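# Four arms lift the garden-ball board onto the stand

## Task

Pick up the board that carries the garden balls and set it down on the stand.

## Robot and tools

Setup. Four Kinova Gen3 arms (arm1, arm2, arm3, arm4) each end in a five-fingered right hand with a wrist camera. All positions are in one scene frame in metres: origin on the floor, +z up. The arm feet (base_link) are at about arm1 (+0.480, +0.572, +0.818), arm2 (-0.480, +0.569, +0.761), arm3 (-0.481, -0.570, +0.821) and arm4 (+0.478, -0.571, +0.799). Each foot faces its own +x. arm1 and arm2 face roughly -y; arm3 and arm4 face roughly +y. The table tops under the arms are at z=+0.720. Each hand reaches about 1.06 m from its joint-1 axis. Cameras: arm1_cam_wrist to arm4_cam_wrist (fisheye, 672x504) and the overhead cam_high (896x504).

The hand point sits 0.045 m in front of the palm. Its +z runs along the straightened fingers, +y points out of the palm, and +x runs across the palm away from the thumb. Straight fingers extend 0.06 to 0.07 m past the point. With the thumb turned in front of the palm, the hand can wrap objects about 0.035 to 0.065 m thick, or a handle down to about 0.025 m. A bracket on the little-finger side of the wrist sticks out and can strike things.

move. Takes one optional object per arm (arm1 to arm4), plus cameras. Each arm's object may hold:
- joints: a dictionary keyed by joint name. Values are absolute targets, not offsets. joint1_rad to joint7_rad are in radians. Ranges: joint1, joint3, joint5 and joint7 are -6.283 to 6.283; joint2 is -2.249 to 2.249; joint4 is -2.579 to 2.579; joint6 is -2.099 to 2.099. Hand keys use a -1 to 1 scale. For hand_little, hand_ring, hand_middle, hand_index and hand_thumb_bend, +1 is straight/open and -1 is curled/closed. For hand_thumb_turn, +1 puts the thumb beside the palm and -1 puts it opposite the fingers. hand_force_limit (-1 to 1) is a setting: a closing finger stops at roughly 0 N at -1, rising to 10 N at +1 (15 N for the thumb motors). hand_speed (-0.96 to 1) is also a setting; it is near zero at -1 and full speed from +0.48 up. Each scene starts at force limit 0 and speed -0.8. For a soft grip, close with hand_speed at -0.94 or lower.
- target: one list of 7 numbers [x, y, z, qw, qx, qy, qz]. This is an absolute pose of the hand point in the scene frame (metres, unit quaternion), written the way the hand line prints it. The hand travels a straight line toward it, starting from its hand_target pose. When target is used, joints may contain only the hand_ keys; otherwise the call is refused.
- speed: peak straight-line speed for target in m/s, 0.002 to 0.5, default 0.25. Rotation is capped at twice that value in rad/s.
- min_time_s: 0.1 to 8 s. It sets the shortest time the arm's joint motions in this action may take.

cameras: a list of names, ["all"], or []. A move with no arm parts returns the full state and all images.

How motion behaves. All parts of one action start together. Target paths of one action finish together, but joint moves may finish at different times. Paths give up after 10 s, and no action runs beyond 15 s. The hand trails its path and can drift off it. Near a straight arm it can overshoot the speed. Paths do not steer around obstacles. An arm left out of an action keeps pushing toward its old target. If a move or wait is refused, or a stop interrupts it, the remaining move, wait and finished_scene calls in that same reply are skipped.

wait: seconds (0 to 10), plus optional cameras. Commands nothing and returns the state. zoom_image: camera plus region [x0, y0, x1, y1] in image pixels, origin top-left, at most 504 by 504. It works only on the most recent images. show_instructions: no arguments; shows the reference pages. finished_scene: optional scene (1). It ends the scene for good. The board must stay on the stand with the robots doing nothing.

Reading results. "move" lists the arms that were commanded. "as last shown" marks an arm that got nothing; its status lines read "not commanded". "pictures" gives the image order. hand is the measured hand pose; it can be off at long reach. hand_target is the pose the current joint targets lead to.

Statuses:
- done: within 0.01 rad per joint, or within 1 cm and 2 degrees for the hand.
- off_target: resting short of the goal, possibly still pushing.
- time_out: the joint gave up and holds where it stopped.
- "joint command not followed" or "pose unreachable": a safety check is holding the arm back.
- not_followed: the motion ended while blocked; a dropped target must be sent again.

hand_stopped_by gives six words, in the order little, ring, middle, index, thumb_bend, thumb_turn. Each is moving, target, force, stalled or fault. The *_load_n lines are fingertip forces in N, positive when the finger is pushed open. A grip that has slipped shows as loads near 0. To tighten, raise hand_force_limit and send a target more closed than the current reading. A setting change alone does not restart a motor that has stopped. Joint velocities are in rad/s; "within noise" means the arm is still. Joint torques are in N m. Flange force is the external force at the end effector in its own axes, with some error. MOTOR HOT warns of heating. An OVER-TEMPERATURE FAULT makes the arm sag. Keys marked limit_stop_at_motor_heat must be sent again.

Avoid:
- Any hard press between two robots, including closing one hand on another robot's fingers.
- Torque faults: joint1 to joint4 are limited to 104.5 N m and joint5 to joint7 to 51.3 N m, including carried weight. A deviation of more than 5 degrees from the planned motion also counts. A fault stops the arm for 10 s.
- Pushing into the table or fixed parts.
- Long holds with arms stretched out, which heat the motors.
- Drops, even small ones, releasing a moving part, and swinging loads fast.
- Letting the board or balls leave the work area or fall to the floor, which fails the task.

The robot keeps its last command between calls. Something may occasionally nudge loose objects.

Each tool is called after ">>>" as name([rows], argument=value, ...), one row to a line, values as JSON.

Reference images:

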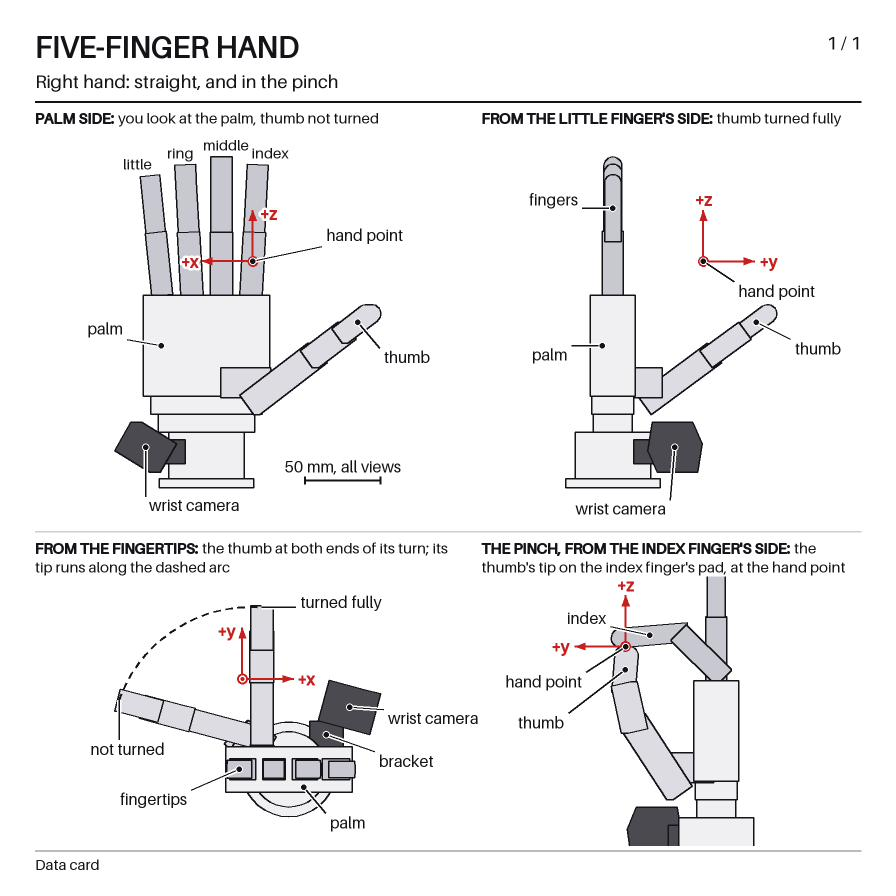

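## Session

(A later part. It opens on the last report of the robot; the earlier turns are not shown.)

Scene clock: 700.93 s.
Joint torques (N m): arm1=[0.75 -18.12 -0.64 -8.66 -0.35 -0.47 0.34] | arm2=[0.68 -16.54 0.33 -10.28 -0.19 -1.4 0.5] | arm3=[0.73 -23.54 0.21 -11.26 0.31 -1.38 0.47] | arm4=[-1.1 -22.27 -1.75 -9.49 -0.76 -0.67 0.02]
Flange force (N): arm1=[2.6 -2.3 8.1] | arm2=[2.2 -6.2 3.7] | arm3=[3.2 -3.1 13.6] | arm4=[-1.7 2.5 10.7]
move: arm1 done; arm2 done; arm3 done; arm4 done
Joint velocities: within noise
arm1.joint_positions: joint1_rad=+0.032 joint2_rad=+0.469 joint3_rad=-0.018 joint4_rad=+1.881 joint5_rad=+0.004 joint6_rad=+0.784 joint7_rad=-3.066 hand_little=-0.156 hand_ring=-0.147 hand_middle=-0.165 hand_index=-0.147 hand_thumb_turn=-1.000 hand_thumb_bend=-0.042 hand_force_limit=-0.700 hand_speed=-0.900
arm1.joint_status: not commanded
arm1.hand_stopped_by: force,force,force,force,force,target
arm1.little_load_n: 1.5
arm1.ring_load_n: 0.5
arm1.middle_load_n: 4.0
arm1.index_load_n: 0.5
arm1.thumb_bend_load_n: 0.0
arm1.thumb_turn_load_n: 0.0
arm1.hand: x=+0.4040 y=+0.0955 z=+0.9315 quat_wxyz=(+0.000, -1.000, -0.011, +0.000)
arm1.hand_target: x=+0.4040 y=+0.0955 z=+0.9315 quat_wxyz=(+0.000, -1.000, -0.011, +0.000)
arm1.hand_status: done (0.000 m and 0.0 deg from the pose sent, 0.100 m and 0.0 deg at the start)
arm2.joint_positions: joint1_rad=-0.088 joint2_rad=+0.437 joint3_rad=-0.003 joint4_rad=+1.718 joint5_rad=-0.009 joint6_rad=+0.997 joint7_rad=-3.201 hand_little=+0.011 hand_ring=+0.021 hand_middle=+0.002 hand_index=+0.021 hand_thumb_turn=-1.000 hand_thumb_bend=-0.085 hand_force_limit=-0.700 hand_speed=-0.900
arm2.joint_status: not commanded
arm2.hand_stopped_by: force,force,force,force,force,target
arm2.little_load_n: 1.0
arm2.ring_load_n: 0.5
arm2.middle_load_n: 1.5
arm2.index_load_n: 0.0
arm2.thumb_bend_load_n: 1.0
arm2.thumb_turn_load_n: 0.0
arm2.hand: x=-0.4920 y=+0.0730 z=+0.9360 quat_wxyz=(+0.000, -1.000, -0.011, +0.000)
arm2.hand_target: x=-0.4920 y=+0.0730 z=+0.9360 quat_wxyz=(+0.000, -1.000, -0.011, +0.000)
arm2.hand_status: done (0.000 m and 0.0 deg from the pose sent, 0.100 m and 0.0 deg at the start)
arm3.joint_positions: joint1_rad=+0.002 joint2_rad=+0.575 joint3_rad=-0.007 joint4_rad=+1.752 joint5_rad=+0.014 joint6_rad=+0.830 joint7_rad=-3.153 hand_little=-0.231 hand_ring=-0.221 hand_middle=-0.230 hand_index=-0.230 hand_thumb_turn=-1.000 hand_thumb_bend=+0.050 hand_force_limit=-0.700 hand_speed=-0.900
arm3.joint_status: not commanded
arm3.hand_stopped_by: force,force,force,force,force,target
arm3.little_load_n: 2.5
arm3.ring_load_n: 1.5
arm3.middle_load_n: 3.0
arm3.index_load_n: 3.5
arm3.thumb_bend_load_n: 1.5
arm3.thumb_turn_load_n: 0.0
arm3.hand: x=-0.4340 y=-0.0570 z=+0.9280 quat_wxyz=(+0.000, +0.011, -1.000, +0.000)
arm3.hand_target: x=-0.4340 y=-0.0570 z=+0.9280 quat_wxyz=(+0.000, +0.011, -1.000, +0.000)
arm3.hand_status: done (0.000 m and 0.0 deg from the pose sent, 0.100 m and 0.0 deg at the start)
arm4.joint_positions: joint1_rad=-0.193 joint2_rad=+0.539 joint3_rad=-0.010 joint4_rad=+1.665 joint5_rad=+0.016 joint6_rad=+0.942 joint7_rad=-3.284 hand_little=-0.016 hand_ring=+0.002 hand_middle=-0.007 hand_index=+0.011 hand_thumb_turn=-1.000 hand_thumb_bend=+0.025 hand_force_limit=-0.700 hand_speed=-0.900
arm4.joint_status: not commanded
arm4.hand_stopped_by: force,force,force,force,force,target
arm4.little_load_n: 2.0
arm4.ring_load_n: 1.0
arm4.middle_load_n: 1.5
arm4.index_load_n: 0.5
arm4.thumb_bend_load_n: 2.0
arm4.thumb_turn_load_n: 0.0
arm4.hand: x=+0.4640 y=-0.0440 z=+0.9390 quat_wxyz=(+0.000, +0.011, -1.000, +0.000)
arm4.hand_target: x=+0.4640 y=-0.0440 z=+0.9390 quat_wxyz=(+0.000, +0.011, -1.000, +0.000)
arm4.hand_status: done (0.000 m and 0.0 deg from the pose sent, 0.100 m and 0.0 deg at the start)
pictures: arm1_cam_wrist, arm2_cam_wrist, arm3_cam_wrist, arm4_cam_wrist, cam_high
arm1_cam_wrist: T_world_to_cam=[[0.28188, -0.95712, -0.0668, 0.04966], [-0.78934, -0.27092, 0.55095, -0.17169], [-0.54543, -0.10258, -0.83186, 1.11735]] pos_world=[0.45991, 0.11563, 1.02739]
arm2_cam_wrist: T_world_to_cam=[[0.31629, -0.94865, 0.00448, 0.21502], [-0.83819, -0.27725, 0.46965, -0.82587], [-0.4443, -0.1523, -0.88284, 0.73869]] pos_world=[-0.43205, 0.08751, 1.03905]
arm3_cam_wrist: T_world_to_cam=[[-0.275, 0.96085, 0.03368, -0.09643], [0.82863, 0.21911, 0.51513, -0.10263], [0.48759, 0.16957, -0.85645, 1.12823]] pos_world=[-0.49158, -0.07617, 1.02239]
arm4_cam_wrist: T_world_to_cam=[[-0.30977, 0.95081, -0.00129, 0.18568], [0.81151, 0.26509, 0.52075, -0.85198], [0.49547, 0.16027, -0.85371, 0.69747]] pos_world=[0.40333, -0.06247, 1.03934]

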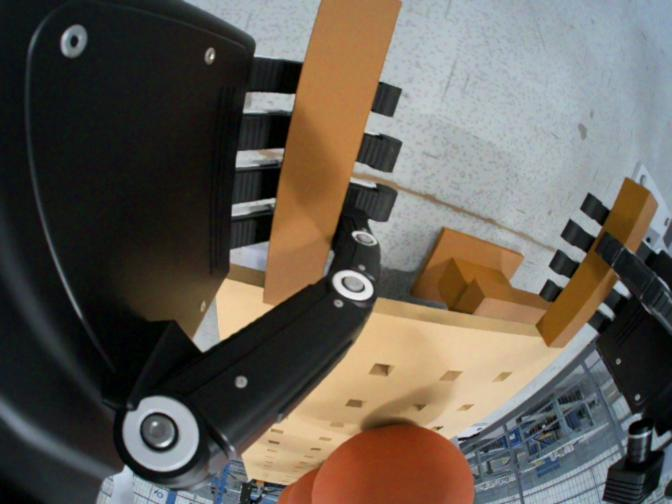

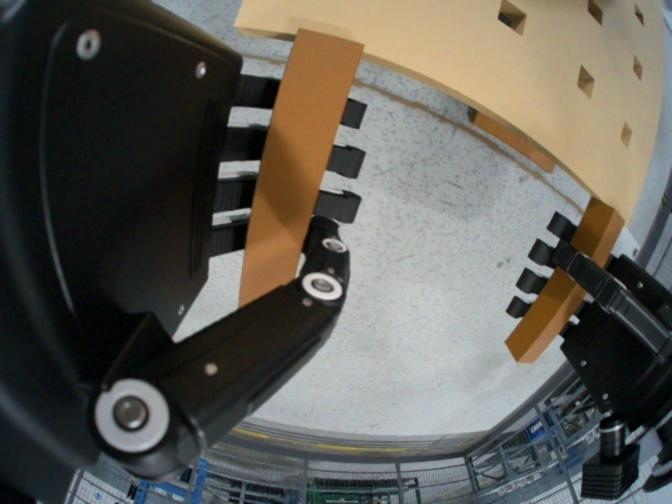

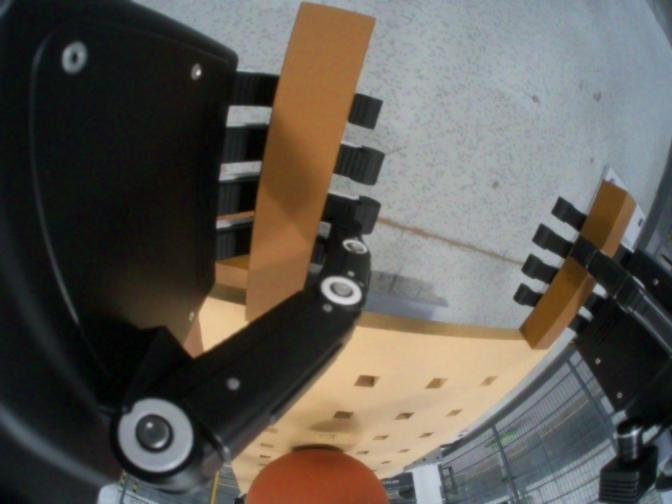

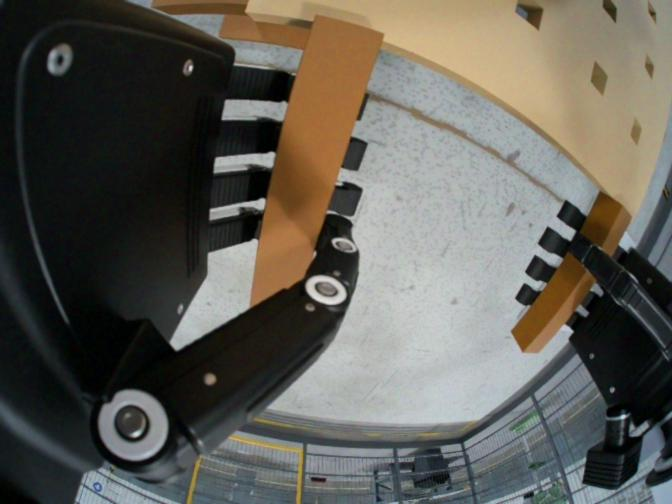

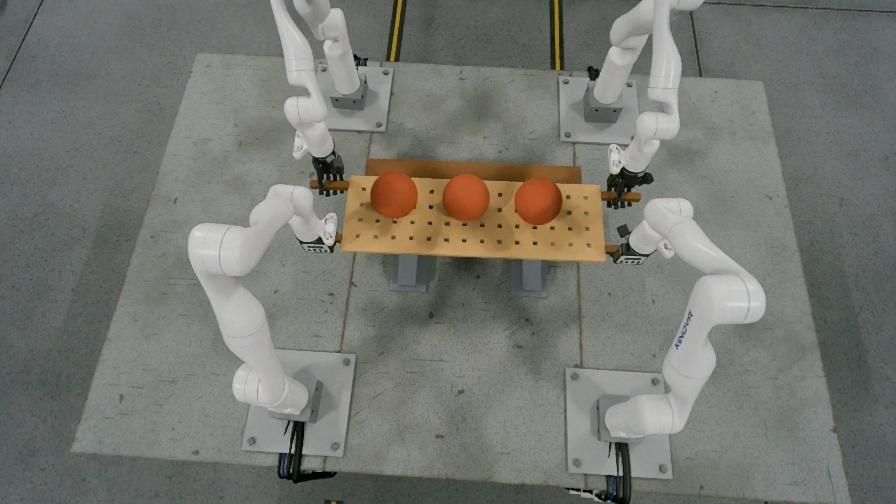

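>>> move(arm1={"target":[0.412,-0.066,0.9315,0,0.99994,0.01134,0],"speed":0.06}, arm2={"target":[-0.484,-0.0886,0.936,0,0.99994,0.01134,0],"speed":0.06}, arm3={"target":[-0.426,-0.2186,0.928,0,-0.01134,0.99994,0],"speed":0.06}, arm4={"target":[0.472,-0.2056,0.939,0,-0.01134,0.99994,0],"speed":0.06}, cameras=["all"])

>>> zoom_image(camera="cam_high", region=[280, 80, 680, 320])

>>> zoom_image(camera="arm1_cam_wrist", region=[330, 140, 660, 460])

>>> zoom_image(camera="arm3_cam_wrist", region=[180, 180, 560, 360])

>>> zoom_image(camera="arm2_cam_wrist", region=[220, 0, 660, 260])

>>> zoom_image(camera="arm4_cam_wrist", region=[220, 0, 660, 260])

Scene clock: 713.47 s.
Joint torques (N m): arm1=[1.19 -25.82 0.06 -10.62 -0.13 -0.45 0.3] | arm2=[1.39 -23.5 1.17 -11.32 0.19 -1.68 0.5] | arm3=[1.21 -15.6 0.64 -10.2 0.49 -1.81 0.37] | arm4=[-0.62 -13.67 -1.57 -7.27 -0.61 -0.38 0]
Flange force (N): arm1=[2.6 -3.2 8.6] | arm2=[2.6 -8.4 3.5] | arm3=[6.0 -4.3 14.8] | arm4=[-1.9 3.2 10.1]
move: arm1 done; arm2 done; arm3 done; arm4 done
Joint velocities: within noise
arm1.joint_positions: joint1_rad=-0.008 joint2_rad=+0.776 joint3_rad=-0.007 joint4_rad=+1.271 joint5_rad=-0.001 joint6_rad=+1.085 joint7_rad=-3.092 hand_little=-0.156 hand_ring=-0.147 hand_middle=-0.165 hand_index=-0.147 hand_thumb_turn=-1.000 hand_thumb_bend=-0.042 hand_force_limit=-0.700 hand_speed=-0.900
arm1.joint_status: not commanded
arm1.hand_stopped_by: force,force,force,force,force,target
arm1.little_load_n: 1.0
arm1.ring_load_n: 0.0
arm1.middle_load_n: 2.5
arm1.index_load_n: 0.5
arm1.thumb_bend_load_n: 0.0
arm1.thumb_turn_load_n: 0.0
arm1.hand: x=+0.4120 y=-0.0660 z=+0.9315 quat_wxyz=(+0.000, -1.000, -0.011, +0.000)
arm1.hand_target: x=+0.4120 y=-0.0660 z=+0.9315 quat_wxyz=(+0.000, -1.000, -0.011, +0.000)
arm1.hand_status: done (0.000 m and 0.0 deg from the pose sent, 0.162 m and 0.0 deg at the start)
arm2.joint_positions: joint1_rad=-0.085 joint2_rad=+0.795 joint3_rad=+0.011 joint4_rad=+1.060 joint5_rad=-0.018 joint6_rad=+1.296 joint7_rad=-3.188 hand_little=+0.011 hand_ring=+0.021 hand_middle=+0.002 hand_index=+0.021 hand_thumb_turn=-1.000 hand_thumb_bend=-0.086 hand_force_limit=-0.700 hand_speed=-0.900
arm2.joint_status: not commanded
arm2.hand_stopped_by: force,force,force,force,force,target
arm2.little_load_n: 1.0
arm2.ring_load_n: 0.0
arm2.middle_load_n: 1.0
arm2.index_load_n: 0.5
arm2.thumb_bend_load_n: 0.5
arm2.thumb_turn_load_n: 0.0
arm2.hand: x=-0.4840 y=-0.0886 z=+0.9360 quat_wxyz=(+0.000, -1.000, -0.011, +0.000)
arm2.hand_target: x=-0.4840 y=-0.0886 z=+0.9360 quat_wxyz=(+0.000, -1.000, -0.011, +0.000)
arm2.hand_status: done (0.000 m and 0.0 deg from the pose sent, 0.162 m and 0.0 deg at the start)
arm3.joint_positions: joint1_rad=+0.023 joint2_rad=+0.297 joint3_rad=-0.014 joint4_rad=+2.261 joint5_rad=+0.020 joint6_rad=+0.598 joint7_rad=-3.146 hand_little=-0.231 hand_ring=-0.221 hand_middle=-0.230 hand_index=-0.230 hand_thumb_turn=-1.000 hand_thumb_bend=+0.050 hand_force_limit=-0.700 hand_speed=-0.900
arm3.joint_status: not commanded
arm3.hand_stopped_by: force,force,force,force,force,target
arm3.little_load_n: 3.0
arm3.ring_load_n: 1.5
arm3.middle_load_n: 3.0
arm3.index_load_n: 3.0
arm3.thumb_bend_load_n: 1.0
arm3.thumb_turn_load_n: 0.0
arm3.hand: x=-0.4260 y=-0.2186 z=+0.9280 quat_wxyz=(+0.000, +0.011, -1.000, +0.000)
arm3.hand_target: x=-0.4260 y=-0.2186 z=+0.9280 quat_wxyz=(+0.000, +0.011, -1.000, +0.000)
arm3.hand_status: done (0.000 m and 0.0 deg from the pose sent, 0.162 m and 0.0 deg at the start)
arm4.joint_positions: joint1_rad=-0.230 joint2_rad=+0.233 joint3_rad=-0.028 joint4_rad=+2.175 joint5_rad=+0.021 joint6_rad=+0.738 joint7_rad=-3.347 hand_little=-0.016 hand_ring=+0.002 hand_middle=-0.007 hand_index=+0.011 hand_thumb_turn=-1.000 hand_thumb_bend=+0.026 hand_force_limit=-0.700 hand_speed=-0.900
arm4.joint_status: not commanded
arm4.hand_stopped_by: force,force,force,force,force,target
arm4.little_load_n: 1.5
arm4.ring_load_n: 0.5
arm4.middle_load_n: 1.0
arm4.index_load_n: 0.5
arm4.thumb_bend_load_n: 2.5
arm4.thumb_turn_load_n: 0.5
arm4.hand: x=+0.4720 y=-0.2056 z=+0.9390 quat_wxyz=(+0.000, +0.011, -1.000, +0.000)
arm4.hand_target: x=+0.4720 y=-0.2056 z=+0.9390 quat_wxyz=(+0.000, +0.011, -1.000, +0.000)
arm4.hand_status: done (0.000 m and 0.0 deg from the pose sent, 0.162 m and 0.0 deg at the start)
pictures: arm1_cam_wrist, arm2_cam_wrist, arm3_cam_wrist, arm4_cam_wrist, cam_high
arm1_cam_wrist: T_world_to_cam=[[0.28196, -0.95709, -0.06685, -0.10715], [-0.78931, -0.27102, 0.55095, -0.20914], [-0.54543, -0.10258, -0.83186, 1.10515]] pos_world=[0.46791, -0.04587, 1.02739]
arm2_cam_wrist: T_world_to_cam=[[0.31637, -0.94863, 0.00443, 0.05927], [-0.83816, -0.27734, 0.46965, -0.86396], [-0.4443, -0.1523, -0.88284, 0.71763]] pos_world=[-0.42405, -0.07409, 1.03905]
arm3_cam_wrist: T_world_to_cam=[[-0.27496, 0.96087, 0.0336, 0.06115], [0.82864, 0.21911, 0.51511, -0.07383], [0.48759, 0.16947, -0.85646, 1.15173]] pos_world=[-0.48358, -0.23777, 1.02239]
arm4_cam_wrist: T_world_to_cam=[[-0.30982, 0.9508, -0.0012, 0.34174], [0.8115, 0.26509, 0.52077, -0.81565], [0.49546, 0.16037, -0.8537, 0.71941]] pos_world=[0.41133, -0.22407, 1.03934]

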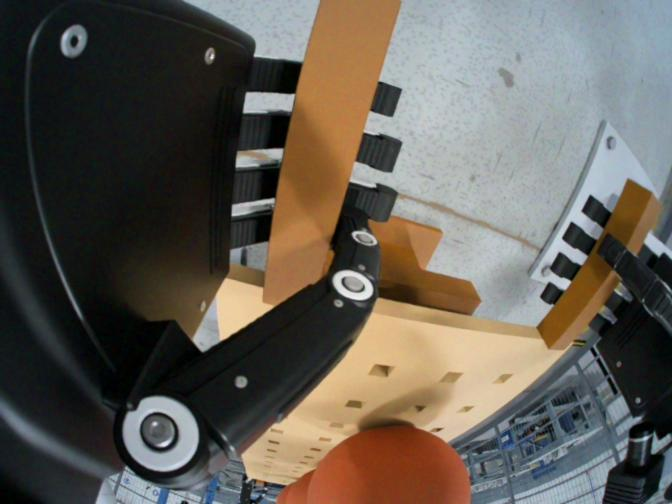

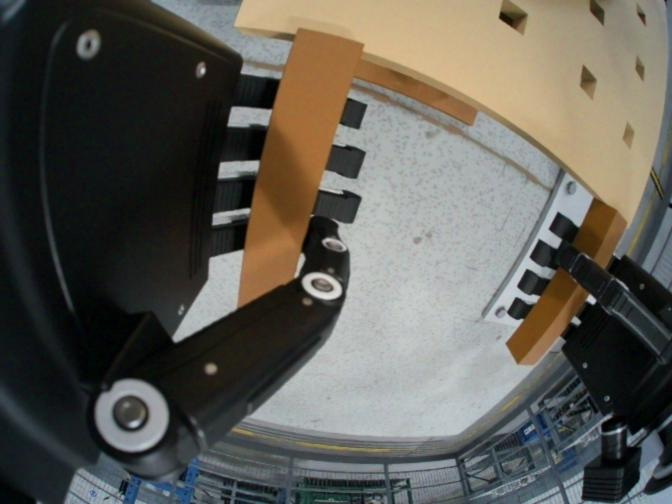

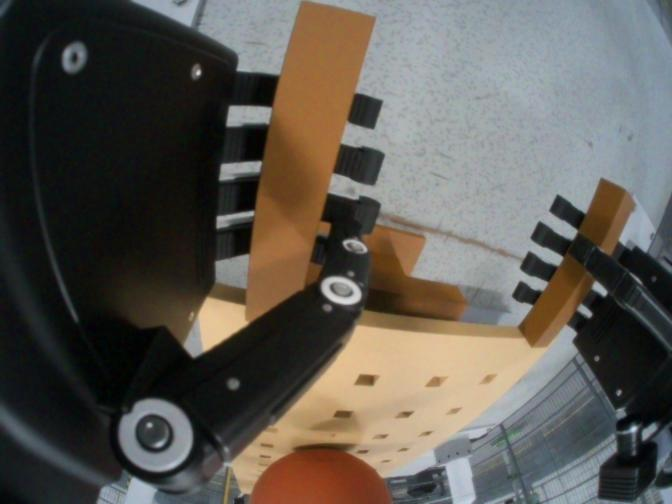

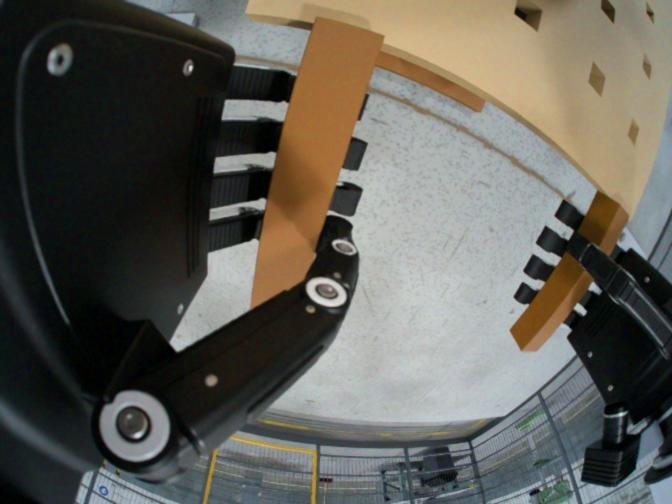

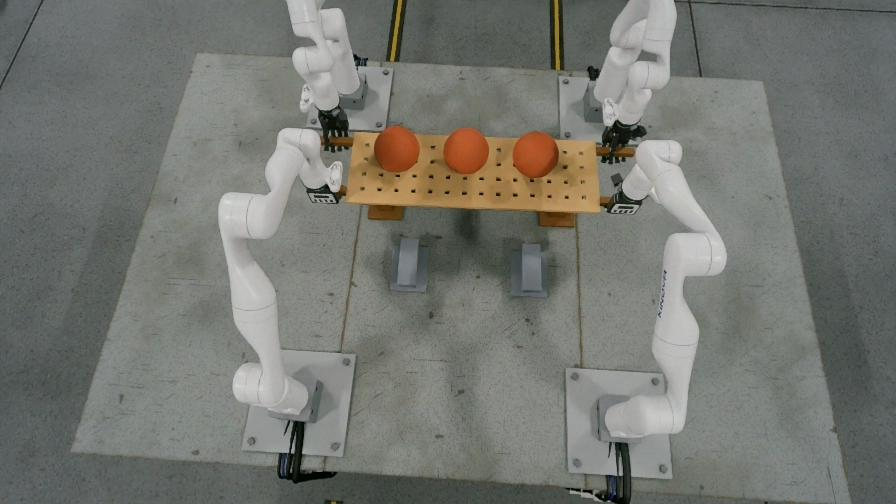

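Scaled by 1.260 from the camera's image (finer frame: 1280x720).

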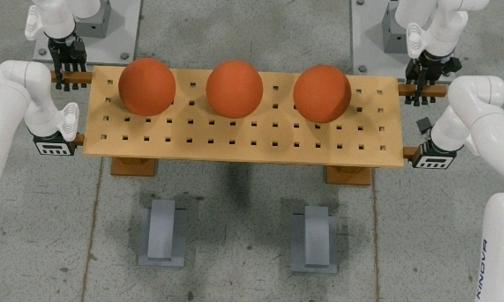

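Scaled by 1.527 from the camera's image (finer frame: 960x720).

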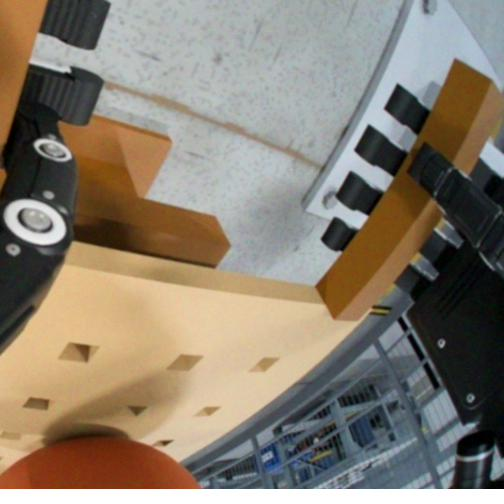

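Scaled by 1.326 from the camera's image (finer frame: 960x720).

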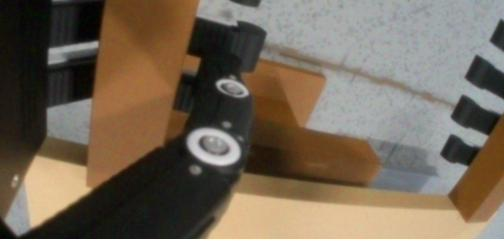

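Scaled by 1.145 from the camera's image (finer frame: 960x720).

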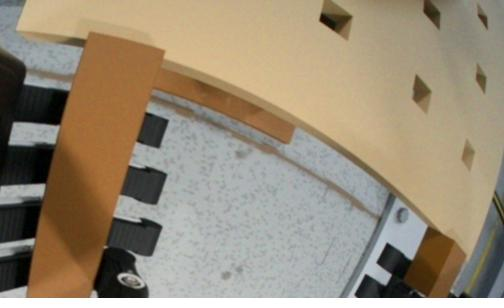

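Scaled by 1.145 from the camera's image (finer frame: 960x720).

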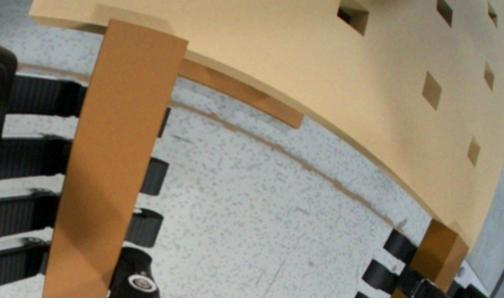

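>>> move(arm1={"target":[0.412,-0.068,0.8815,0,0.99994,0.01134,0],"speed":0.05}, arm2={"target":[-0.484,-0.0906,0.886,0,0.99994,0.01134,0],"speed":0.05}, arm3={"target":[-0.426,-0.2206,0.878,0,-0.01134,0.99994,0],"speed":0.05}, arm4={"target":[0.472,-0.2076,0.889,0,-0.01134,0.99994,0],"speed":0.05}, cameras=["all"])

>>> zoom_image(camera="arm1_cam_wrist", region=[330, 140, 660, 460])

>>> zoom_image(camera="arm3_cam_wrist", region=[180, 160, 560, 360])

>>> zoom_image(camera="cam_high", region=[280, 80, 680, 320])

Scene clock: 787.20 s.
Joint torques (N m): arm1=[1.52 -25.32 0.21 -8.72 -0.02 0.25 0.27] | arm2=[1.59 -23.89 1.32 -9.97 0.24 -0.76 0.5] | arm3=[1.75 -16.06 1.36 -6.77 0.44 -0.95 0.35] | arm4=[-1.02 -14.46 -1.88 -4.66 -0.68 0.24 0.04]
Flange force (N): arm1=[2.9 -0.9 7.5] | arm2=[2.9 -5.2 3.6] | arm3=[8.1 -2.9 14.8] | arm4=[-2.3 4.9 12.0]
move: arm1 done; arm2 done; arm3 done; arm4 done
Joint velocities: within noise
arm1.joint_positions: joint1_rad=-0.008 joint2_rad=+0.844 joint3_rad=-0.008 joint4_rad=+1.312 joint5_rad=+0.001 joint6_rad=+0.977 joint7_rad=-3.093 hand_little=-0.156 hand_ring=-0.147 hand_middle=-0.165 hand_index=-0.147 hand_thumb_turn=-1.000 hand_thumb_bend=-0.042 hand_force_limit=-0.700 hand_speed=-0.900
arm1.joint_status: not commanded
arm1.hand_stopped_by: force,force,force,force,force,target
arm1.little_load_n: 0.5
arm1.ring_load_n: 0.0
arm1.middle_load_n: 2.5
arm1.index_load_n: 0.5
arm1.thumb_bend_load_n: 0.0
arm1.thumb_turn_load_n: 0.0
arm1.hand: x=+0.4120 y=-0.0680 z=+0.8815 quat_wxyz=(+0.000, -1.000, -0.011, +0.000)
arm1.hand_target: x=+0.4120 y=-0.0680 z=+0.8815 quat_wxyz=(+0.000, -1.000, -0.011, +0.000)
arm1.hand_status: done (0.000 m and 0.0 deg from the pose sent, 0.050 m and 0.0 deg at the start)
arm2.joint_positions: joint1_rad=-0.085 joint2_rad=+0.844 joint3_rad=+0.008 joint4_rad=+1.130 joint5_rad=-0.016 joint6_rad=+1.178 joint7_rad=-3.188 hand_little=+0.011 hand_ring=+0.021 hand_middle=+0.002 hand_index=+0.021 hand_thumb_turn=-1.000 hand_thumb_bend=-0.086 hand_force_limit=-0.700 hand_speed=-0.900
arm2.joint_status: not commanded
arm2.hand_stopped_by: force,force,force,force,force,target
arm2.little_load_n: 0.5
arm2.ring_load_n: 0.0
arm2.middle_load_n: 1.0
arm2.index_load_n: 0.5
arm2.thumb_bend_load_n: 1.0
arm2.thumb_turn_load_n: 0.0
arm2.hand: x=-0.4840 y=-0.0906 z=+0.8860 quat_wxyz=(+0.000, -1.000, -0.011, +0.000)
arm2.hand_target: x=-0.4840 y=-0.0906 z=+0.8860 quat_wxyz=(+0.000, -1.000, -0.011, +0.000)
arm2.hand_status: done (0.000 m and 0.0 deg from the pose sent, 0.050 m and 0.0 deg at the start)
arm3.joint_positions: joint1_rad=+0.021 joint2_rad=+0.434 joint3_rad=-0.011 joint4_rad=+2.327 joint5_rad=+0.030 joint6_rad=+0.395 joint7_rad=-3.155 hand_little=-0.231 hand_ring=-0.221 hand_middle=-0.230 hand_index=-0.230 hand_thumb_turn=-1.000 hand_thumb_bend=+0.050 hand_force_limit=-0.700 hand_speed=-0.900
arm3.joint_status: not commanded
arm3.hand_stopped_by: force,force,force,force,force,target
arm3.little_load_n: 3.0
arm3.ring_load_n: 1.5
arm3.middle_load_n: 3.0
arm3.index_load_n: 3.0
arm3.thumb_bend_load_n: 1.5
arm3.thumb_turn_load_n: 0.0
arm3.hand: x=-0.4260 y=-0.2206 z=+0.8780 quat_wxyz=(+0.000, +0.011, -1.000, +0.000)
arm3.hand_target: x=-0.4260 y=-0.2206 z=+0.8780 quat_wxyz=(+0.000, +0.011, -1.000, +0.000)
arm3.hand_status: done (0.000 m and 0.0 deg from the pose sent, 0.050 m and 0.0 deg at the start)
arm4.joint_positions: joint1_rad=-0.233 joint2_rad=+0.349 joint3_rad=-0.026 joint4_rad=+2.253 joint5_rad=+0.033 joint6_rad=+0.545 joint7_rad=-3.359 hand_little=-0.016 hand_ring=+0.002 hand_middle=-0.007 hand_index=+0.011 hand_thumb_turn=-1.000 hand_thumb_bend=+0.026 hand_force_limit=-0.700 hand_speed=-0.900
arm4.joint_status: not commanded
arm4.hand_stopped_by: force,force,force,force,force,target
arm4.little_load_n: 2.0
arm4.ring_load_n: 0.5
arm4.middle_load_n: 1.0
arm4.index_load_n: 0.0
arm4.thumb_bend_load_n: 3.0
arm4.thumb_turn_load_n: 0.5
arm4.hand: x=+0.4720 y=-0.2076 z=+0.8890 quat_wxyz=(+0.000, +0.011, -1.000, +0.000)
arm4.hand_target: x=+0.4720 y=-0.2076 z=+0.8890 quat_wxyz=(+0.000, +0.011, -1.000, +0.000)
arm4.hand_status: done (0.000 m and 0.0 deg from the pose sent, 0.050 m and 0.0 deg at the start)
pictures: arm1_cam_wrist, arm2_cam_wrist, arm3_cam_wrist, arm4_cam_wrist, cam_high
arm1_cam_wrist: T_world_to_cam=[[0.28194, -0.95711, -0.06672, -0.11253], [-0.78932, -0.27092, 0.55097, -0.18216], [-0.54542, -0.10268, -0.83185, 1.06333]] pos_world=[0.46791, -0.04787, 0.97739]
arm2_cam_wrist: T_world_to_cam=[[0.31637, -0.94863, 0.00443, 0.05759], [-0.83816, -0.27734, 0.46965, -0.84103], [-0.4443, -0.1523, -0.88284, 0.67318]] pos_world=[-0.42405, -0.07609, 0.98905]
arm3_cam_wrist: T_world_to_cam=[[-0.27488, 0.96089, 0.03365, 0.06475], [0.82867, 0.21902, 0.51511, -0.04764], [0.4876, 0.16947, -0.85646, 1.10924]] pos_world=[-0.48358, -0.23977, 0.97239]
arm4_cam_wrist: T_world_to_cam=[[-0.30977, 0.95081, -0.00129, 0.34364], [0.81151, 0.26509, 0.52075, -0.78907], [0.49547, 0.16027, -0.85371, 0.67704]] pos_world=[0.41133, -0.22607, 0.98934]

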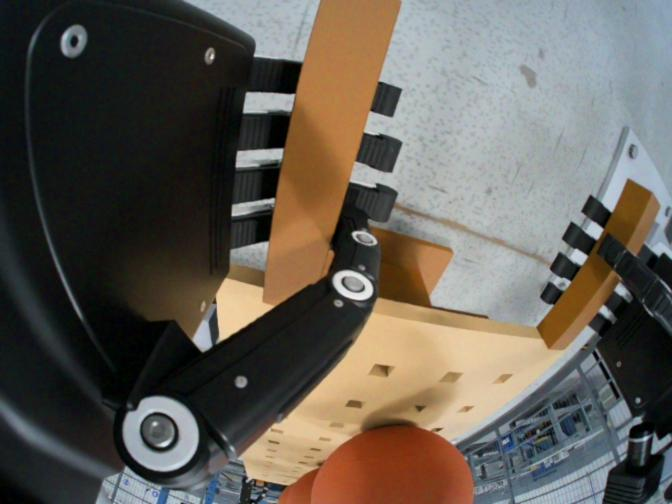

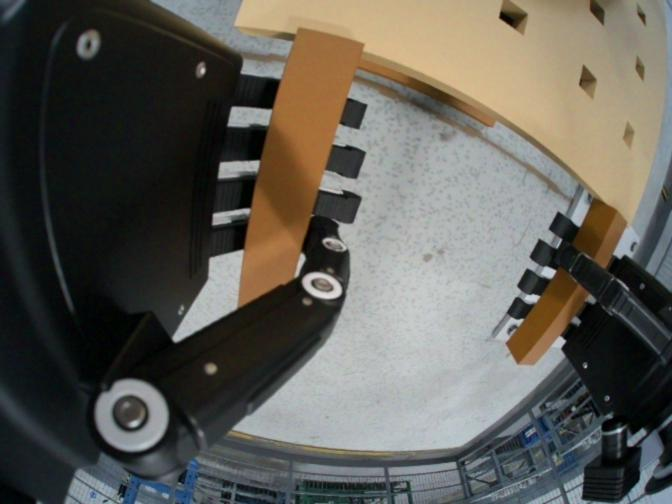

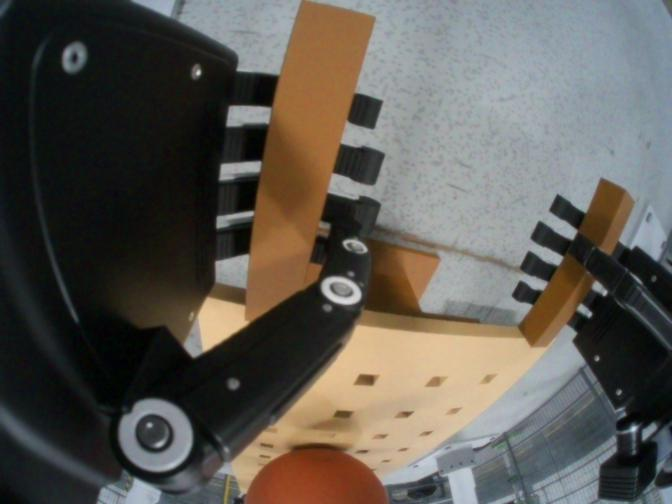

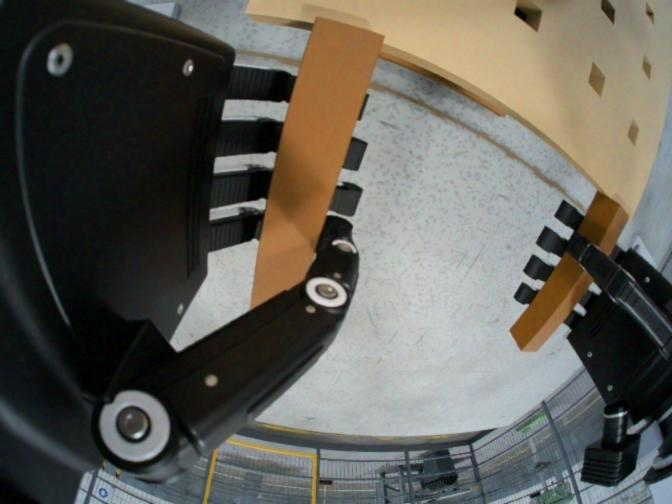

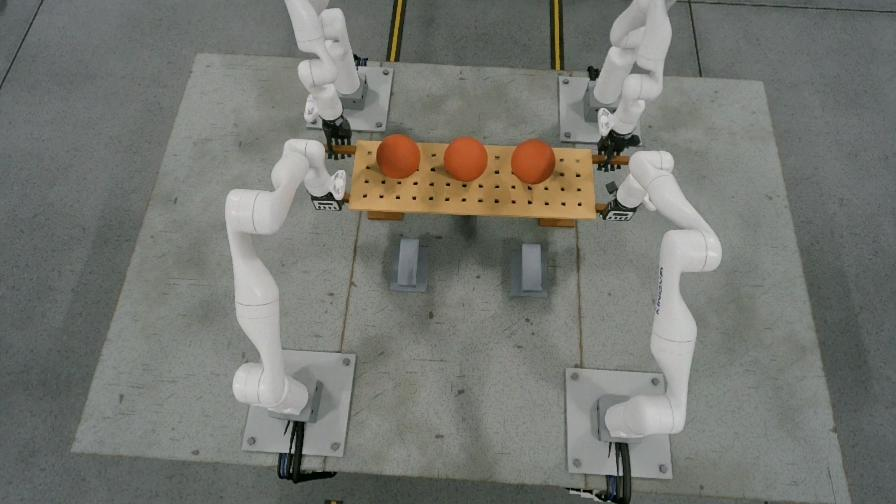

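Scaled by 1.527 from the camera's image (finer frame: 960x720).

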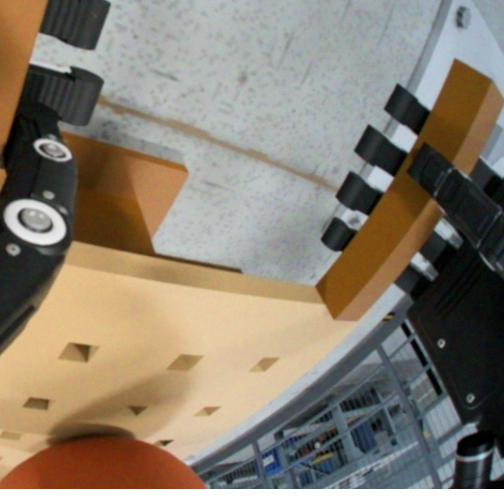

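Scaled by 1.326 from the camera's image (finer frame: 960x720).

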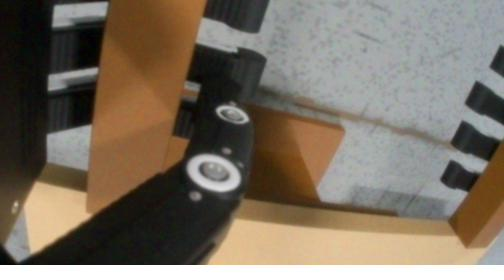

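Scaled by 1.260 from the camera's image (finer frame: 1280x720).

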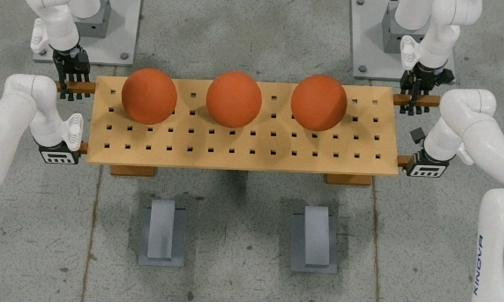

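>>> move(arm1={"target":[0.412,-0.068,0.8715,0,0.99994,0.01134,0],"speed":0.02}, arm2={"target":[-0.484,-0.0906,0.876,0,0.99994,0.01134,0],"speed":0.02}, arm3={"target":[-0.426,-0.2206,0.868,0,-0.01134,0.99994,0],"speed":0.02}, arm4={"target":[0.472,-0.2076,0.879,0,-0.01134,0.99994,0],"speed":0.02})

>>> move(arm1={"target":[0.412,-0.068,0.8655,0,0.99994,0.01134,0],"speed":0.02}, arm2={"target":[-0.484,-0.0906,0.87,0,0.99994,0.01134,0],"speed":0.02}, arm3={"target":[-0.426,-0.2206,0.862,0,-0.01134,0.99994,0],"speed":0.02}, arm4={"target":[0.472,-0.2076,0.873,0,-0.01134,0.99994,0],"speed":0.02}, cameras=["all"])

>>> zoom_image(camera="arm1_cam_wrist", region=[330, 140, 660, 460])

>>> zoom_image(camera="arm3_cam_wrist", region=[180, 160, 560, 360])

Scene clock: 801.07 s.
Joint torques (N m): arm1=[1.42 -25.31 0.11 -8.38 -0.14 0.38 0.29] | arm2=[1.71 -23.92 1.45 -9.79 0.28 -0.7 0.5] | arm3=[1.83 -16.22 1.59 -6.28 0.37 -0.89 0.31] | arm4=[-1.1 -14.72 -2.13 -4.2 -0.71 0.31 0.12]
Flange force (N): arm1=[2.7 -0.4 7.5] | arm2=[3.2 -5.0 3.5] | arm3=[8.2 -3.1 14.6] | arm4=[-2.3 5.0 12.5]
move: arm1 done; arm2 done; arm3 done; arm4 done
Joint velocities: within noise
arm1.joint_positions: joint1_rad=-0.008 joint2_rad=+0.858 joint3_rad=-0.009 joint4_rad=+1.319 joint5_rad=+0.001 joint6_rad=+0.956 joint7_rad=-3.094 hand_little=-0.156 hand_ring=-0.147 hand_middle=-0.165 hand_index=-0.147 hand_thumb_turn=-1.000 hand_thumb_bend=-0.042 hand_force_limit=-0.700 hand_speed=-0.900
arm1.joint_status: not commanded
arm1.hand_stopped_by: force,force,force,force,force,target
arm1.little_load_n: 0.5
arm1.ring_load_n: 0.0
arm1.middle_load_n: 2.5
arm1.index_load_n: 0.5
arm1.thumb_bend_load_n: 0.5
arm1.thumb_turn_load_n: 0.0
arm1.hand: x=+0.4120 y=-0.0680 z=+0.8715 quat_wxyz=(+0.000, -1.000, -0.011, +0.000)
arm1.hand_target: x=+0.4120 y=-0.0680 z=+0.8715 quat_wxyz=(+0.000, -1.000, -0.011, +0.000)
arm1.hand_status: done (0.000 m and 0.0 deg from the pose sent, 0.010 m and 0.0 deg at the start)
arm2.joint_positions: joint1_rad=-0.085 joint2_rad=+0.854 joint3_rad=+0.008 joint4_rad=+1.143 joint5_rad=-0.016 joint6_rad=+1.155 joint7_rad=-3.188 hand_little=+0.011 hand_ring=+0.021 hand_middle=+0.002 hand_index=+0.021 hand_thumb_turn=-1.000 hand_thumb_bend=-0.086 hand_force_limit=-0.700 hand_speed=-0.900
arm2.joint_status: not commanded
arm2.hand_stopped_by: force,force,force,force,force,target
arm2.little_load_n: 1.0
arm2.ring_load_n: 0.0
arm2.middle_load_n: 1.0
arm2.index_load_n: 0.0
arm2.thumb_bend_load_n: 0.5
arm2.thumb_turn_load_n: 0.0
arm2.hand: x=-0.4840 y=-0.0906 z=+0.8760 quat_wxyz=(+0.000, -1.000, -0.011, +0.000)
arm2.hand_target: x=-0.4840 y=-0.0906 z=+0.8760 quat_wxyz=(+0.000, -1.000, -0.011, +0.000)
arm2.hand_status: done (0.000 m and 0.0 deg from the pose sent, 0.010 m and 0.0 deg at the start)
arm3.joint_positions: joint1_rad=+0.020 joint2_rad=+0.464 joint3_rad=-0.010 joint4_rad=+2.337 joint5_rad=+0.032 joint6_rad=+0.355 joint7_rad=-3.157 hand_little=-0.231 hand_ring=-0.221 hand_middle=-0.230 hand_index=-0.230 hand_thumb_turn=-1.000 hand_thumb_bend=+0.050 hand_force_limit=-0.700 hand_speed=-0.900
arm3.joint_status: not commanded
arm3.hand_stopped_by: force,force,force,force,force,target
arm3.little_load_n: 3.0
arm3.ring_load_n: 1.5
arm3.middle_load_n: 3.5
arm3.index_load_n: 3.0
arm3.thumb_bend_load_n: 1.5
arm3.thumb_turn_load_n: 0.0
arm3.hand: x=-0.4260 y=-0.2206 z=+0.8680 quat_wxyz=(+0.000, +0.011, -1.000, +0.000)
arm3.hand_target: x=-0.4260 y=-0.2206 z=+0.8680 quat_wxyz=(+0.000, +0.011, -1.000, +0.000)
arm3.hand_status: done (0.000 m and 0.0 deg from the pose sent, 0.010 m and 0.0 deg at the start)
arm4.joint_positions: joint1_rad=-0.234 joint2_rad=+0.375 joint3_rad=-0.025 joint4_rad=+2.265 joint5_rad=+0.035 joint6_rad=+0.506 joint7_rad=-3.361 hand_little=-0.016 hand_ring=+0.002 hand_middle=-0.007 hand_index=+0.011 hand_thumb_turn=-1.000 hand_thumb_bend=+0.026 hand_force_limit=-0.700 hand_speed=-0.900
arm4.joint_status: not commanded
arm4.hand_stopped_by: force,force,force,force,force,target
arm4.little_load_n: 1.5
arm4.ring_load_n: 0.5
arm4.middle_load_n: 1.0
arm4.index_load_n: 0.5
arm4.thumb_bend_load_n: 3.0
arm4.thumb_turn_load_n: 0.5
arm4.hand: x=+0.4720 y=-0.2076 z=+0.8790 quat_wxyz=(+0.000, +0.011, -1.000, +0.000)
arm4.hand_target: x=+0.4720 y=-0.2076 z=+0.8790 quat_wxyz=(+0.000, +0.011, -1.000, +0.000)
arm4.hand_status: done (0.000 m and 0.0 deg from the pose sent, 0.010 m and 0.0 deg at the start)
pictures: none

Scene clock: 802.03 s.
Joint torques (N m): arm1=[1.77 -20.2 0.35 -6.39 0.03 0.32 0.22] | arm2=[0.52 -20.98 0.27 -7.93 -0.28 -0.19 0.6] | arm3=[0.5 -11.92 -0.28 -3.71 0.08 0.03 0.51] | arm4=[-0.48 -14.29 -1.31 -5.47 -0.35 -0.68 0.02]
Flange force (N): arm1=[3.4 -1.9 -1.4] | arm2=[1.4 -4.2 -0.9] | arm3=[4.2 -2.8 2.7] | arm4=[-0.9 0.9 8.8]
move: arm1 done; arm2 done; arm3 done; arm4 done
Joint velocities: within noise
arm1.joint_positions: joint1_rad=-0.008 joint2_rad=+0.866 joint3_rad=-0.009 joint4_rad=+1.323 joint5_rad=+0.002 joint6_rad=+0.943 joint7_rad=-3.094 hand_little=-0.156 hand_ring=-0.147 hand_middle=-0.165 hand_index=-0.147 hand_thumb_turn=-1.000 hand_thumb_bend=-0.042 hand_force_limit=-0.700 hand_speed=-0.900
arm1.joint_status: not commanded
arm1.hand_stopped_by: force,force,force,force,force,target
arm1.little_load_n: 0.0
arm1.ring_load_n: 0.0
arm1.middle_load_n: 0.0
arm1.index_load_n: 0.0
arm1.thumb_bend_load_n: 0.5
arm1.thumb_turn_load_n: 0.0
arm1.hand: x=+0.4120 y=-0.0680 z=+0.8655 quat_wxyz=(+0.000, -1.000, -0.011, +0.000)
arm1.hand_target: x=+0.4120 y=-0.0680 z=+0.8655 quat_wxyz=(+0.000, -1.000, -0.011, +0.000)
arm1.hand_status: done (0.000 m and 0.0 deg from the pose sent, 0.006 m and 0.0 deg at the start)
arm2.joint_positions: joint1_rad=-0.085 joint2_rad=+0.861 joint3_rad=+0.007 joint4_rad=+1.150 joint5_rad=-0.016 joint6_rad=+1.141 joint7_rad=-3.188 hand_little=+0.011 hand_ring=+0.021 hand_middle=+0.002 hand_index=+0.021 hand_thumb_turn=-1.000 hand_thumb_bend=-0.086 hand_force_limit=-0.700 hand_speed=-0.900
arm2.joint_status: not commanded
arm2.hand_stopped_by: force,force,force,force,force,target
arm2.little_load_n: 0.0
arm2.ring_load_n: 0.5
arm2.middle_load_n: 0.0
arm2.index_load_n: 0.0
arm2.thumb_bend_load_n: 0.0
arm2.thumb_turn_load_n: 0.0
arm2.hand: x=-0.4840 y=-0.0906 z=+0.8700 quat_wxyz=(+0.000, -1.000, -0.011, +0.000)
arm2.hand_target: x=-0.4840 y=-0.0906 z=+0.8700 quat_wxyz=(+0.000, -1.000, -0.011, +0.000)
arm2.hand_status: done (0.000 m and 0.0 deg from the pose sent, 0.006 m and 0.0 deg at the start)
arm3.joint_positions: joint1_rad=+0.020 joint2_rad=+0.483 joint3_rad=-0.008 joint4_rad=+2.342 joint5_rad=+0.033 joint6_rad=+0.331 joint7_rad=-3.158 hand_little=-0.231 hand_ring=-0.221 hand_middle=-0.230 hand_index=-0.231 hand_thumb_turn=-1.000 hand_thumb_bend=+0.050 hand_force_limit=-0.700 hand_speed=-0.900
arm3.joint_status: not commanded
arm3.hand_stopped_by: force,force,force,force,force,target
arm3.little_load_n: 0.0
arm3.ring_load_n: 0.0
arm3.middle_load_n: 2.5
arm3.index_load_n: 0.5
arm3.thumb_bend_load_n: 1.5
arm3.thumb_turn_load_n: 0.0
arm3.hand: x=-0.4260 y=-0.2206 z=+0.8620 quat_wxyz=(+0.000, +0.011, -1.000, +0.000)
arm3.hand_target: x=-0.4260 y=-0.2206 z=+0.8620 quat_wxyz=(+0.000, +0.011, -1.000, +0.000)
arm3.hand_status: done (0.000 m and 0.0 deg from the pose sent, 0.006 m and 0.0 deg at the start)
arm4.joint_positions: joint1_rad=-0.234 joint2_rad=+0.392 joint3_rad=-0.024 joint4_rad=+2.272 joint5_rad=+0.037 joint6_rad=+0.483 joint7_rad=-3.363 hand_little=-0.016 hand_ring=+0.002 hand_middle=-0.007 hand_index=+0.011 hand_thumb_turn=-1.000 hand_thumb_bend=+0.025 hand_force_limit=-0.700 hand_speed=-0.900
arm4.joint_status: not commanded
arm4.hand_stopped_by: force,force,force,force,force,target
arm4.little_load_n: 1.5
arm4.ring_load_n: 0.5
arm4.middle_load_n: 1.0
arm4.index_load_n: 0.0
arm4.thumb_bend_load_n: 1.0
arm4.thumb_turn_load_n: 0.0
arm4.hand: x=+0.4720 y=-0.2076 z=+0.8730 quat_wxyz=(+0.000, +0.011, -1.000, +0.000)
arm4.hand_target: x=+0.4720 y=-0.2076 z=+0.8730 quat_wxyz=(+0.000, +0.011, -1.000, +0.000)
arm4.hand_status: done (0.000 m and 0.0 deg from the pose sent, 0.006 m and 0.0 deg at the start)
pictures: arm1_cam_wrist, arm2_cam_wrist, arm3_cam_wrist, arm4_cam_wrist, cam_high
arm1_cam_wrist: T_world_to_cam=[[0.28188, -0.95712, -0.0668, -0.11349], [-0.78934, -0.27092, 0.55095, -0.17331], [-0.54543, -0.10258, -0.83186, 1.05004]] pos_world=[0.46791, -0.04787, 0.96139]
arm2_cam_wrist: T_world_to_cam=[[0.31629, -0.94865, 0.00448, 0.05758], [-0.83819, -0.27725, 0.46965, -0.83352], [-0.4443, -0.1523, -0.88284, 0.65906]] pos_world=[-0.42405, -0.07609, 0.97305]
arm3_cam_wrist: T_world_to_cam=[[-0.27488, 0.96089, 0.03365, 0.06529], [0.82867, 0.21902, 0.51511, -0.0394], [0.4876, 0.16947, -0.85646, 1.09554]] pos_world=[-0.48358, -0.23977, 0.95639]
arm4_cam_wrist: T_world_to_cam=[[-0.30977, 0.95081, -0.00129, 0.34362], [0.81151, 0.26509, 0.52075, -0.78073], [0.49547, 0.16027, -0.85371, 0.66338]] pos_world=[0.41133, -0.22607, 0.97334]

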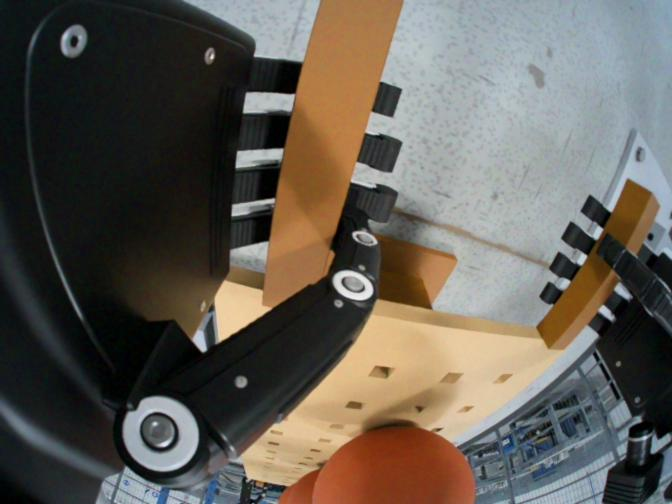

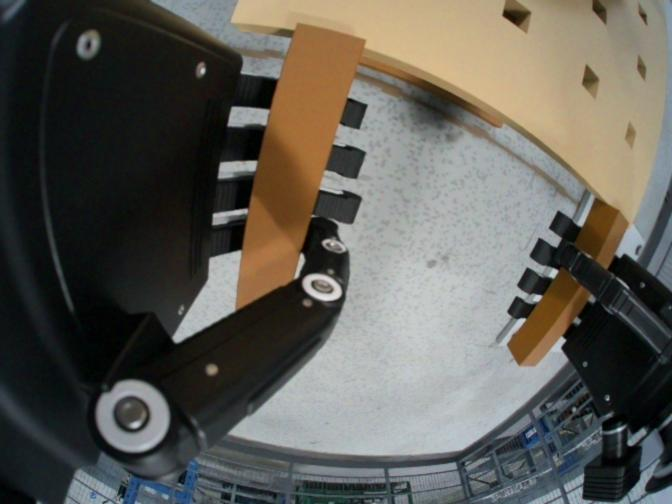

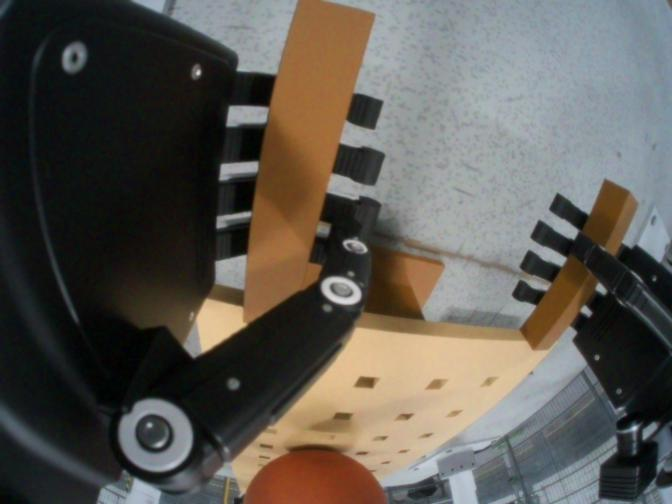

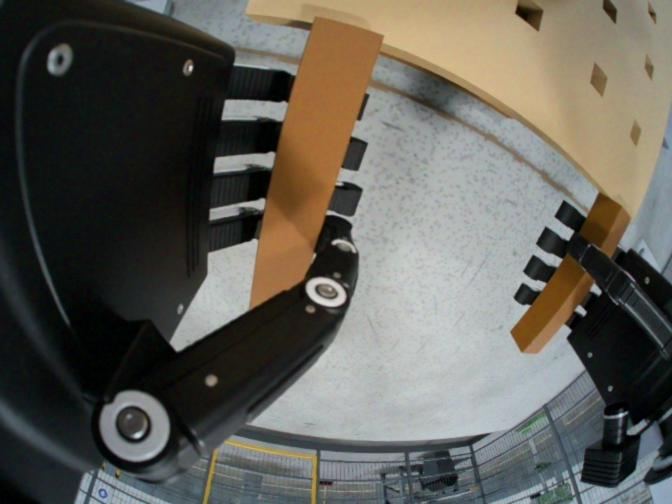

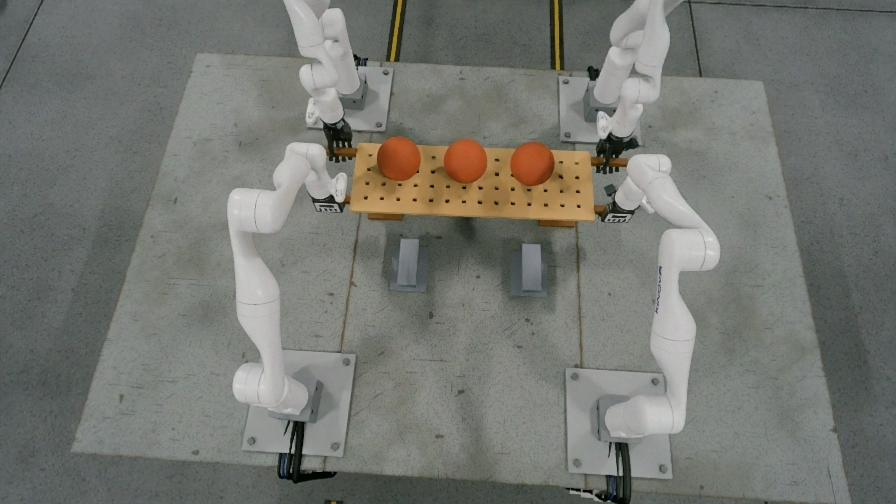

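Scaled by 1.527 from the camera's image (finer frame: 960x720).

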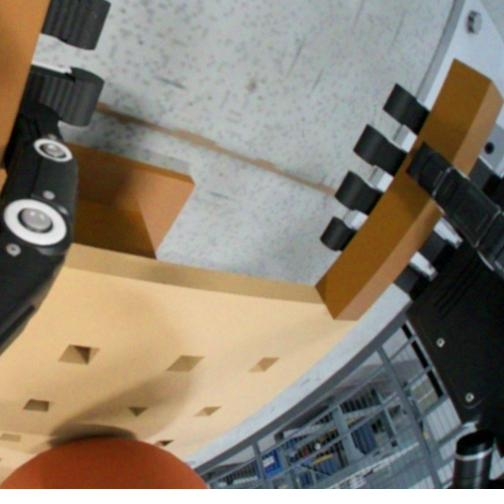

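Scaled by 1.326 from the camera's image (finer frame: 960x720).

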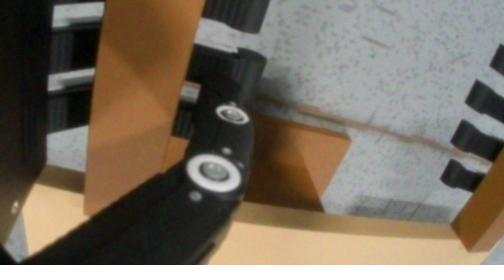

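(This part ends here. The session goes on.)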